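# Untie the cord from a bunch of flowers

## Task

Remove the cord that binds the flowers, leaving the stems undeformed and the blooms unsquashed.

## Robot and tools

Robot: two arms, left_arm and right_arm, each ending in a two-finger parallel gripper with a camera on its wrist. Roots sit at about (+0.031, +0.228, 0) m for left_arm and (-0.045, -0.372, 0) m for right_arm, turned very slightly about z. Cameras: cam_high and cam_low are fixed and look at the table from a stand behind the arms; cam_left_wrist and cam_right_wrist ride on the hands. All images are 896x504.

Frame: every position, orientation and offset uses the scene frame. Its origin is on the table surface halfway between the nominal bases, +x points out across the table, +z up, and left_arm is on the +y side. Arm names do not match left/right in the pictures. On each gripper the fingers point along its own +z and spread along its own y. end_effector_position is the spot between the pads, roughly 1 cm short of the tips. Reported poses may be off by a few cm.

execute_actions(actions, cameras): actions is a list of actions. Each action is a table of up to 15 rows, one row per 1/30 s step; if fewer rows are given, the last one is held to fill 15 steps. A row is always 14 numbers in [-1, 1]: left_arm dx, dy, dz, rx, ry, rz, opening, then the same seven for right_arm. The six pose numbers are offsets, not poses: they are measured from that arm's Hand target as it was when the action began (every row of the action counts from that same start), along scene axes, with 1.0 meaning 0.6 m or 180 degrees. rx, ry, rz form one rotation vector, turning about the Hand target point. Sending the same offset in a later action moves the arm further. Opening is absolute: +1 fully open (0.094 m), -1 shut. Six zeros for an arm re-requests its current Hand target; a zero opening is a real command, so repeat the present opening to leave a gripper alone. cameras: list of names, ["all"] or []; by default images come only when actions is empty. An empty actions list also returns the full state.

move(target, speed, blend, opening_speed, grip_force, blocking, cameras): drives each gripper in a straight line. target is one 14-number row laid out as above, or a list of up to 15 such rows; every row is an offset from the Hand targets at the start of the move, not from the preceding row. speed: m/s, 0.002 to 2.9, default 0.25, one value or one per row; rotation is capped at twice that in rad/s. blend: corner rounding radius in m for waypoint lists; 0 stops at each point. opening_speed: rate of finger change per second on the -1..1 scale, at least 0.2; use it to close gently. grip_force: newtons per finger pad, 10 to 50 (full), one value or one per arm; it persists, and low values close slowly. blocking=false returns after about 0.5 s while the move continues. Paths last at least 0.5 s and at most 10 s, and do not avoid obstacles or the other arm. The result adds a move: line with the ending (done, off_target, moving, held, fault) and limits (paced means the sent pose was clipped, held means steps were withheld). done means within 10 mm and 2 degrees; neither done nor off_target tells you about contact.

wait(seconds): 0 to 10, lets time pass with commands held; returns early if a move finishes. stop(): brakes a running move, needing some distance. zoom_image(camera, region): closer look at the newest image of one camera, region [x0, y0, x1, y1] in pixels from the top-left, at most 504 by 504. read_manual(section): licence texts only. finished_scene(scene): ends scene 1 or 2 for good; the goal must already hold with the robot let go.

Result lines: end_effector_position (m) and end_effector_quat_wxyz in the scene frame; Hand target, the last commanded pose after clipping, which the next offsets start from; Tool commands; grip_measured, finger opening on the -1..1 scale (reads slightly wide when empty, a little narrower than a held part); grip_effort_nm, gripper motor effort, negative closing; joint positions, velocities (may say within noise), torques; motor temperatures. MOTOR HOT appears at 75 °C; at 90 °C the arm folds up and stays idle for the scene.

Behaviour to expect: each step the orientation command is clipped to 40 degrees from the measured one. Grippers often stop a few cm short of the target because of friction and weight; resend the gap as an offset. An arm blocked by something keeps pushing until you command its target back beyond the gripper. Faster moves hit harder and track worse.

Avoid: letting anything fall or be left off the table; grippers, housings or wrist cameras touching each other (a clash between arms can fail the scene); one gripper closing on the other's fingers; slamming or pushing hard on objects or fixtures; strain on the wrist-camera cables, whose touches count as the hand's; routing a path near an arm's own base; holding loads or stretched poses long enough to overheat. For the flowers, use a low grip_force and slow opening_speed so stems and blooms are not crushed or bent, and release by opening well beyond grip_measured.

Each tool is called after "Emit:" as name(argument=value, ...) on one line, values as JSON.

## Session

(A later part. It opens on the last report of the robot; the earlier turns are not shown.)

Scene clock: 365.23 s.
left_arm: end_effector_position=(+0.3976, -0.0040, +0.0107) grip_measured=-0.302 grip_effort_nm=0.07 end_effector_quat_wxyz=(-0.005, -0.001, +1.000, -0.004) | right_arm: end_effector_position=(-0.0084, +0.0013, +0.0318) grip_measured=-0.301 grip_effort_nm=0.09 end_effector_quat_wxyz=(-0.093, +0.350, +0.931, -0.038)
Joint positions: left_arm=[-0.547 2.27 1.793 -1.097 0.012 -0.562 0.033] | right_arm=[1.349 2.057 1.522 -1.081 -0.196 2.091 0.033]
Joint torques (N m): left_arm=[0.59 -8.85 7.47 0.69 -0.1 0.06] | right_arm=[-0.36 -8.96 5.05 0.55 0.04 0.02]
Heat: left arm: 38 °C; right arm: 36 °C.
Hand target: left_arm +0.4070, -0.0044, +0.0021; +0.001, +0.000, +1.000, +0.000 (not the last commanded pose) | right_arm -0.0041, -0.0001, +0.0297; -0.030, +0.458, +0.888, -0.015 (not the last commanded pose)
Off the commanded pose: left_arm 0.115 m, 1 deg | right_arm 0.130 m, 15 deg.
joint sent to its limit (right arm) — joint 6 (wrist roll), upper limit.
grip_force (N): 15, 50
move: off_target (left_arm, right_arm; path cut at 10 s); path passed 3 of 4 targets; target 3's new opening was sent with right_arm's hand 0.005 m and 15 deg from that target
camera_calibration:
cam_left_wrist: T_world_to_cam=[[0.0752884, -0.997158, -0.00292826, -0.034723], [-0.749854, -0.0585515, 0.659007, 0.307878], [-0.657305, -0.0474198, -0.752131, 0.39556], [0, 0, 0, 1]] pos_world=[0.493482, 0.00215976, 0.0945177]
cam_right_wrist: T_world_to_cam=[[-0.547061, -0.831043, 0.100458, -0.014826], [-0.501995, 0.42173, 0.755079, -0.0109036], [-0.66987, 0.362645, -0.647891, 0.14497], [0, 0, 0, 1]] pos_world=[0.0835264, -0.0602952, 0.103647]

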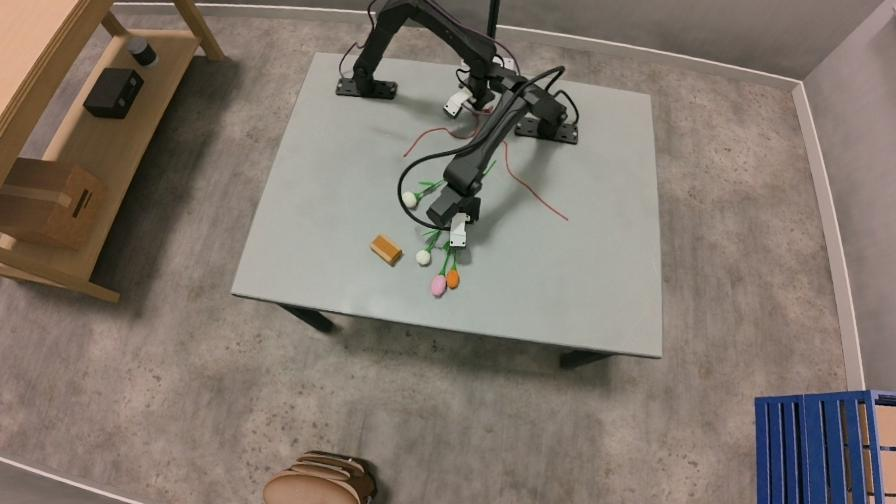

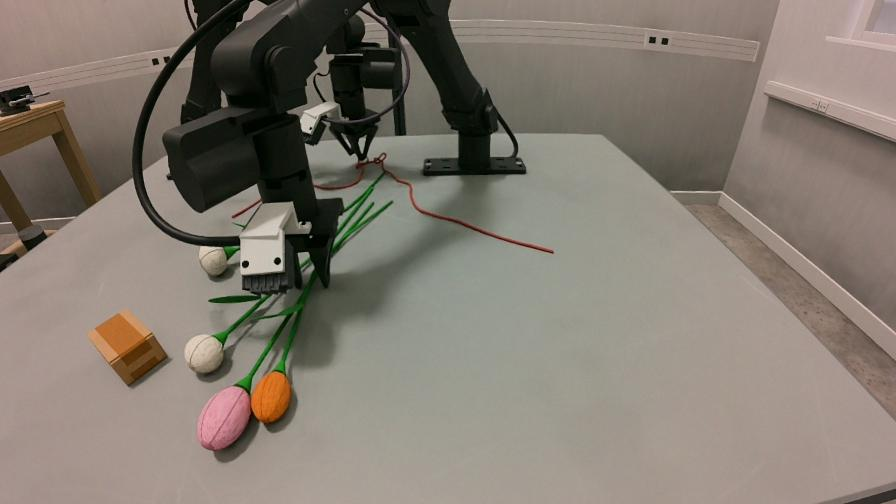

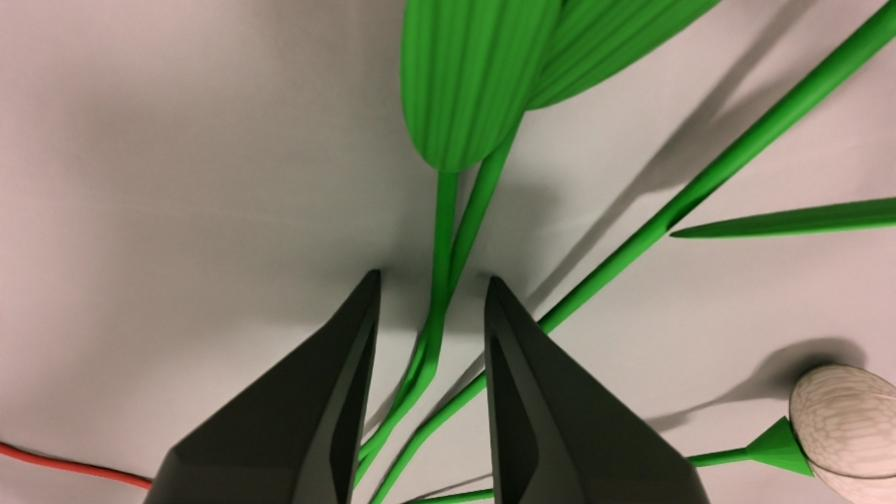

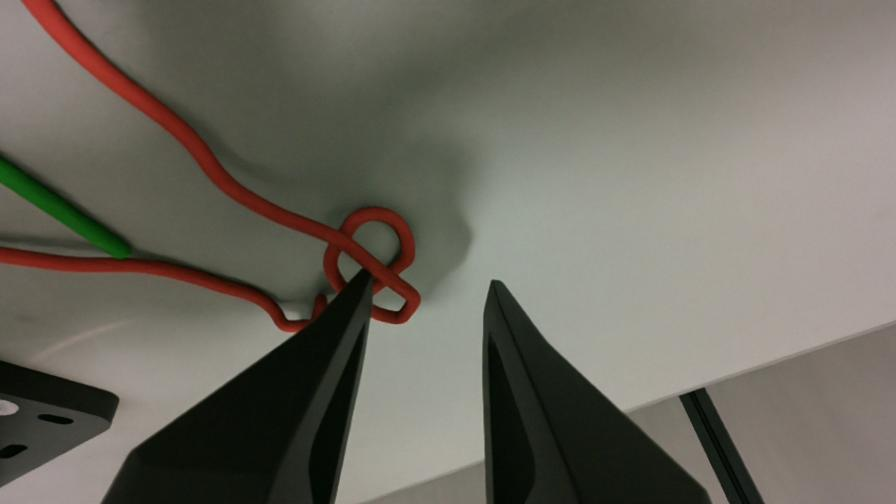

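Emit:
move(target=[[0,0,0.2,0,0,0,-0.3,0,0,0.2,0,0,0,-0.3],[-0.1,0.3,0.25,0,0,0.37,-0.3,0.2,-0.4,0.2,0,0,0,-0.3]], speed=0.15, cameras=["all"])

Emit:
zoom_image(camera="cam_high", region=[390, 80, 590, 230])

Scene clock: 373.67 s.
left_arm: end_effector_position=(+0.3501, +0.1718, +0.1447) grip_measured=-0.302 grip_effort_nm=0.07 end_effector_quat_wxyz=(-0.013, -0.544, +0.839, +0.004) | right_arm: end_effector_position=(+0.1183, -0.2319, +0.1468) grip_measured=-0.301 grip_effort_nm=0.09 end_effector_quat_wxyz=(-0.040, +0.457, +0.888, -0.010)
Joint positions: left_arm=[-0.156 1.797 1.634 -1.433 0.012 -1.321 0.033] | right_arm=[0.625 1.406 1.235 -1.453 -0.063 1.601 0.033]
Joint torques (N m): left_arm=[0.34 -10.77 4.25 0.52 -0.11 -0.09] | right_arm=[-0.43 -5.49 5.33 0.27 0.12 -0.01]
Heat: left arm: 40 °C; right arm: 36 °C.
Hand target: left_arm +0.3470, +0.1756, +0.1521; +0.001, -0.549, +0.836, +0.000 | right_arm +0.1159, -0.2401, +0.1497; -0.030, +0.458, +0.888, -0.015
Off the commanded pose: left_arm 0.009 m, 2 deg | right_arm 0.009 m, 1 deg.
grip_force (N): 15, 50
move: done
camera_calibration:
cam_left_wrist: T_world_to_cam=[[0.940272, -0.338809, -0.0331091, -0.267069], [-0.232984, -0.71138, 0.663066, 0.124928], [-0.248206, -0.615749, -0.747828, 0.427254], [0, 0, 0, 1]] pos_world=[0.386271, 0.261467, 0.227835]
cam_right_wrist: T_world_to_cam=[[-0.730379, -0.682379, 0.0300928, -0.0844125], [-0.477506, 0.541606, 0.691846, 0.0983469], [-0.488399, 0.49094, -0.721418, 0.407921], [0, 0, 0, 1]] pos_world=[0.184536, -0.311131, 0.22878]

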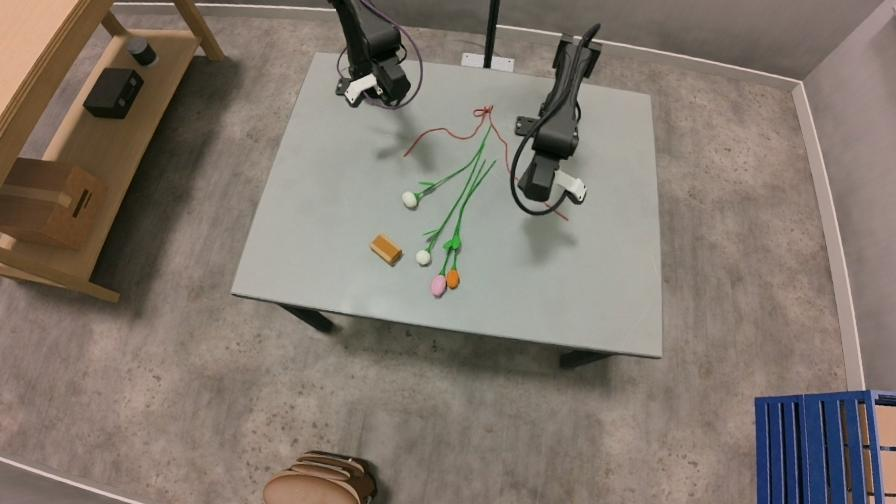

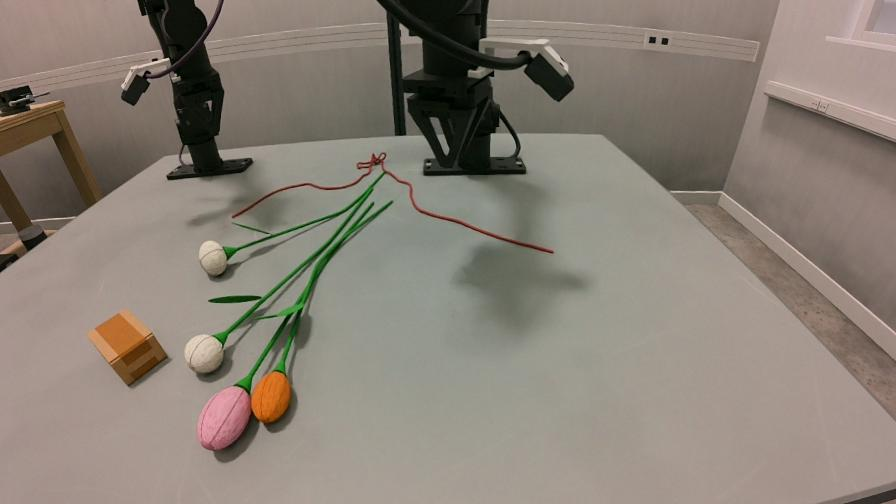

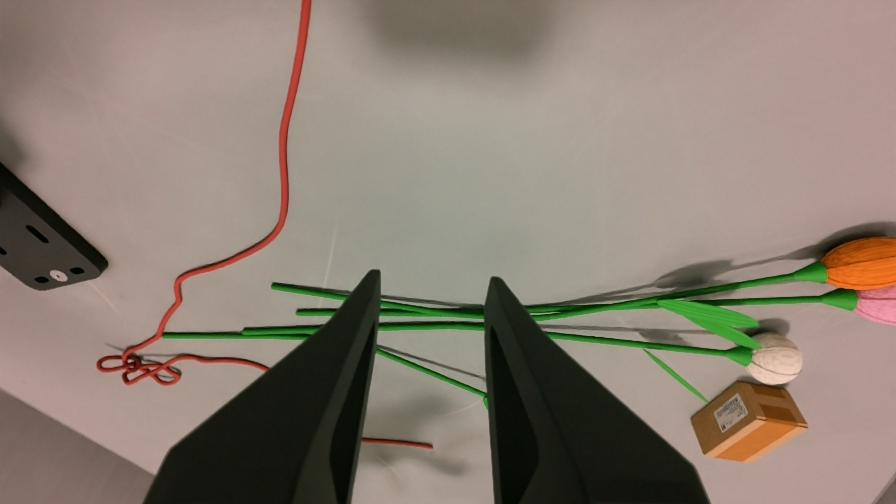

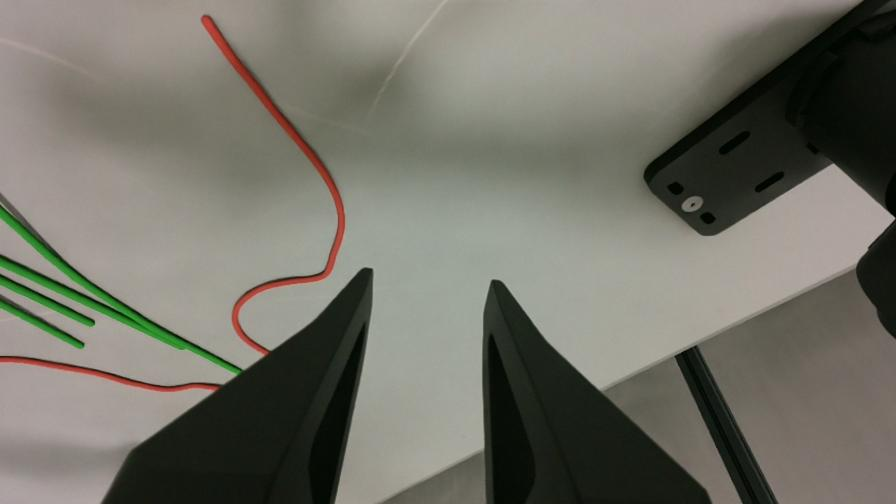

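Scaled by 2.520 from the camera's 896x504 image, which has a finer 1280x720 frame.

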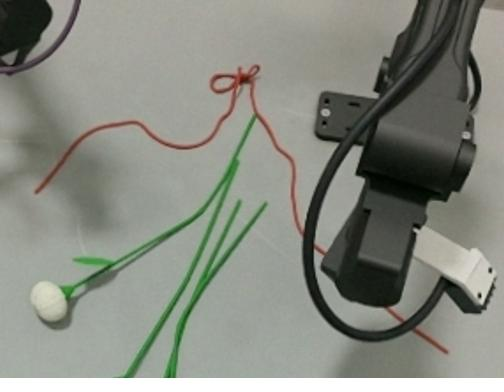

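Emit:
move(target=[[-0.2,-0.04,-0.08,0,0,0,-0.3,0,0,0,0,0,0,-0.3],[-0.2,-0.04,-0.249,0,0,0,-0.3,0,0,0,0,0,0,-0.3],[-0.2,-0.04,-0.247,0,0,0,-1,0,0,0,0,0,0,-0.3],[-0.19,0.06,-0.235,0,0,0,-1,0,0,0,0,0,0,-0.3]], speed=[0.15,0.08,0.08,0.06], grip_force=[50,50], cameras=["cam_high","cam_left_wrist"])

Emit:
zoom_image(camera="cam_high", region=[390, 80, 590, 230])

Scene clock: 383.63 s.
left_arm: end_effector_position=(+0.2410, +0.2073, +0.0100) grip_measured=-0.971 grip_effort_nm=-1.04 end_effector_quat_wxyz=(+0.000, -0.550, +0.835, -0.008) | right_arm: end_effector_position=(+0.1183, -0.2319, +0.1468) grip_measured=-0.301 grip_effort_nm=0.09 end_effector_quat_wxyz=(-0.040, +0.457, +0.889, -0.010)
Joint positions: left_arm=[-0.078 1.447 0.711 -0.826 0.012 -1.255 0.001] | right_arm=[0.625 1.406 1.235 -1.453 -0.063 1.6 0.033]
Joint torques (N m): left_arm=[0.57 -6.37 3.66 0.38 -0.1 0.04] | right_arm=[-0.44 -5.48 5.3 0.26 0.13 -0.03]
Heat: left arm: 39 °C; right arm: 35 °C.
Hand target: left_arm +0.2331, +0.2116, +0.0111; +0.001, -0.549, +0.836, +0.000 | right_arm +0.1159, -0.2401, +0.1497; -0.030, +0.458, +0.888, -0.015
Off the commanded pose: left_arm 0.009 m, 1 deg | right_arm 0.009 m, 1 deg.
move: done
camera_calibration:
cam_left_wrist: T_world_to_cam=[[0.945252, -0.326338, 0.00136893, -0.16096], [-0.246398, -0.710941, 0.658673, 0.217216], [-0.213977, -0.62295, -0.752428, 0.314542], [0, 0, 0, 1]] pos_world=[0.272974, 0.297844, 0.0938161]
Images, in order (width x height): cam_high 896x504, cam_left_wrist 896x504.

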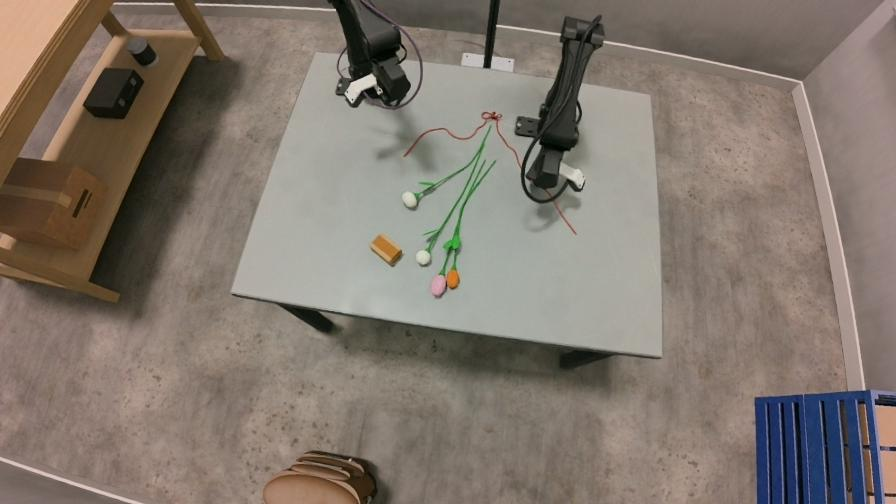

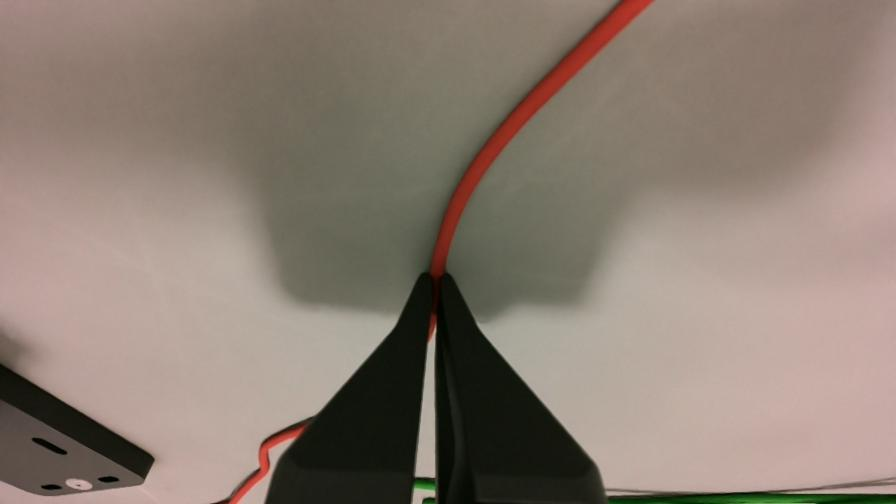

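Scaled by 2.520 from the camera's 896x504 image, which has a finer 1280x720 frame.

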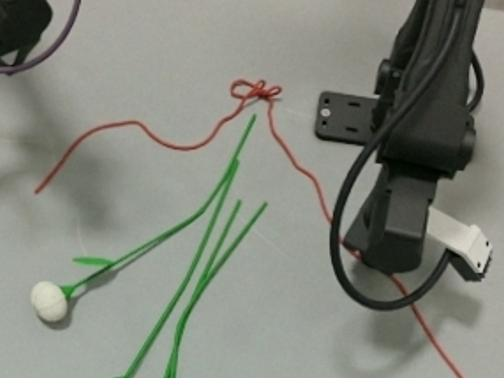

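Emit:
move(target=[[-0.03,0.03,0,0,0,0,-1,0,0,0,0,0,0,-0.3],[-0.03,0.03,-0.008,0,0,0,-0.4,0,0,0,0,0,0,-0.3],[-0.03,0.04,0.2,0,0,0,-0.4,0,0,0,0,0,0,-0.3]], speed=0.08, cameras=["cam_high","cam_low","cam_left_wrist"])

Emit:
zoom_image(camera="cam_high", region=[390, 80, 590, 230])

Scene clock: 389.93 s.
left_arm: end_effector_position=(+0.2125, +0.2320, +0.1204) grip_measured=-0.402 grip_effort_nm=0.07 end_effector_quat_wxyz=(-0.017, -0.549, +0.836, +0.004) | right_arm: end_effector_position=(+0.1183, -0.2319, +0.1468) grip_measured=-0.301 grip_effort_nm=0.08 end_effector_quat_wxyz=(-0.040, +0.457, +0.889, -0.010)
Joint positions: left_arm=[0.042 1.255 1.02 -1.368 0.011 -1.133 0.028] | right_arm=[0.625 1.406 1.235 -1.453 -0.063 1.6 0.033]
Joint torques (N m): left_arm=[0.66 -4.74 7.82 0.32 -0.12 0.04] | right_arm=[-0.44 -5.5 5.29 0.26 0.12 -0.01]
Heat: left arm: 38 °C; right arm: 35 °C.
Hand target: left_arm +0.2150, +0.2356, +0.1310; +0.001, -0.549, +0.836, +0.000 | right_arm +0.1159, -0.2401, +0.1497; -0.030, +0.458, +0.888, -0.015
Off the commanded pose: left_arm 0.012 m, 2 deg | right_arm 0.009 m, 1 deg.
move: off_target (left_arm)
camera_calibration:
cam_left_wrist: T_world_to_cam=[[0.943808, -0.32849, -0.0363354, -0.120838], [-0.221793, -0.711056, 0.667239, 0.14882], [-0.245018, -0.621686, -0.743957, 0.412302], [0, 0, 0, 1]] pos_world=[0.248076, 0.322448, 0.203045]
Images, in order (width x height): cam_high 896x504, cam_low 896x504, cam_left_wrist 896x504.

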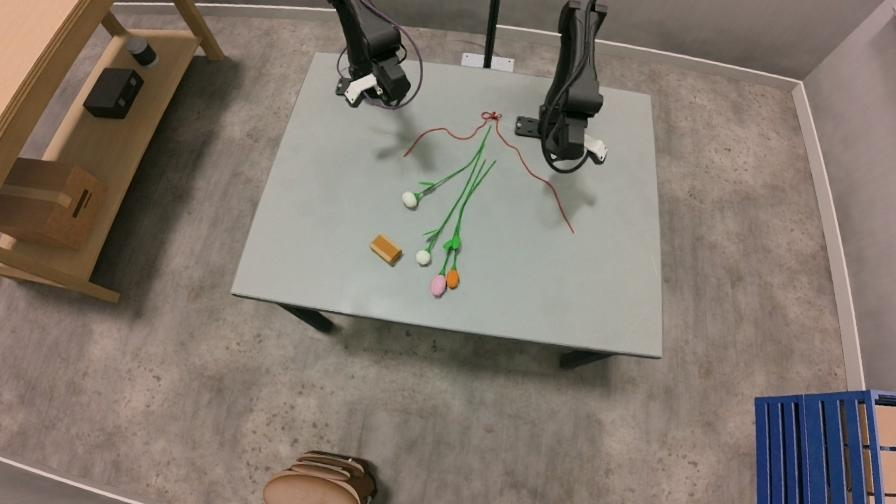

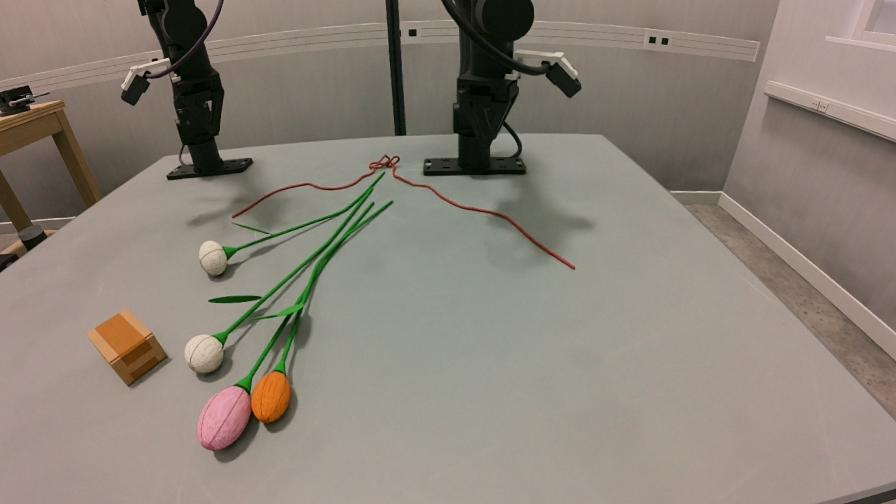

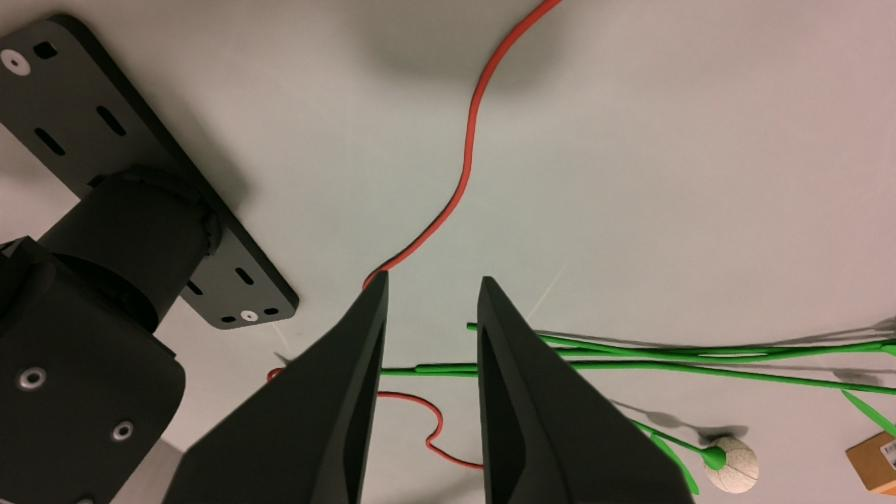

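Scaled by 2.520 from the camera's 896x504 image, which has a finer 1280x720 frame.

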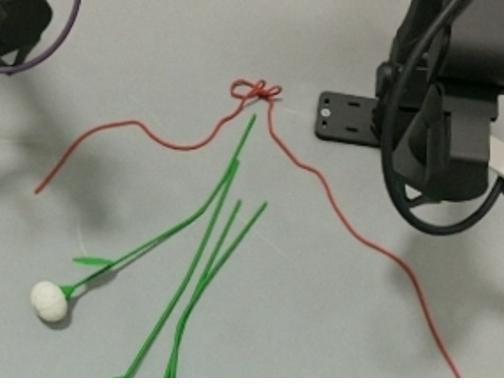

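Emit:
finished_scene(scene=2)

The scene is finished: the task was done.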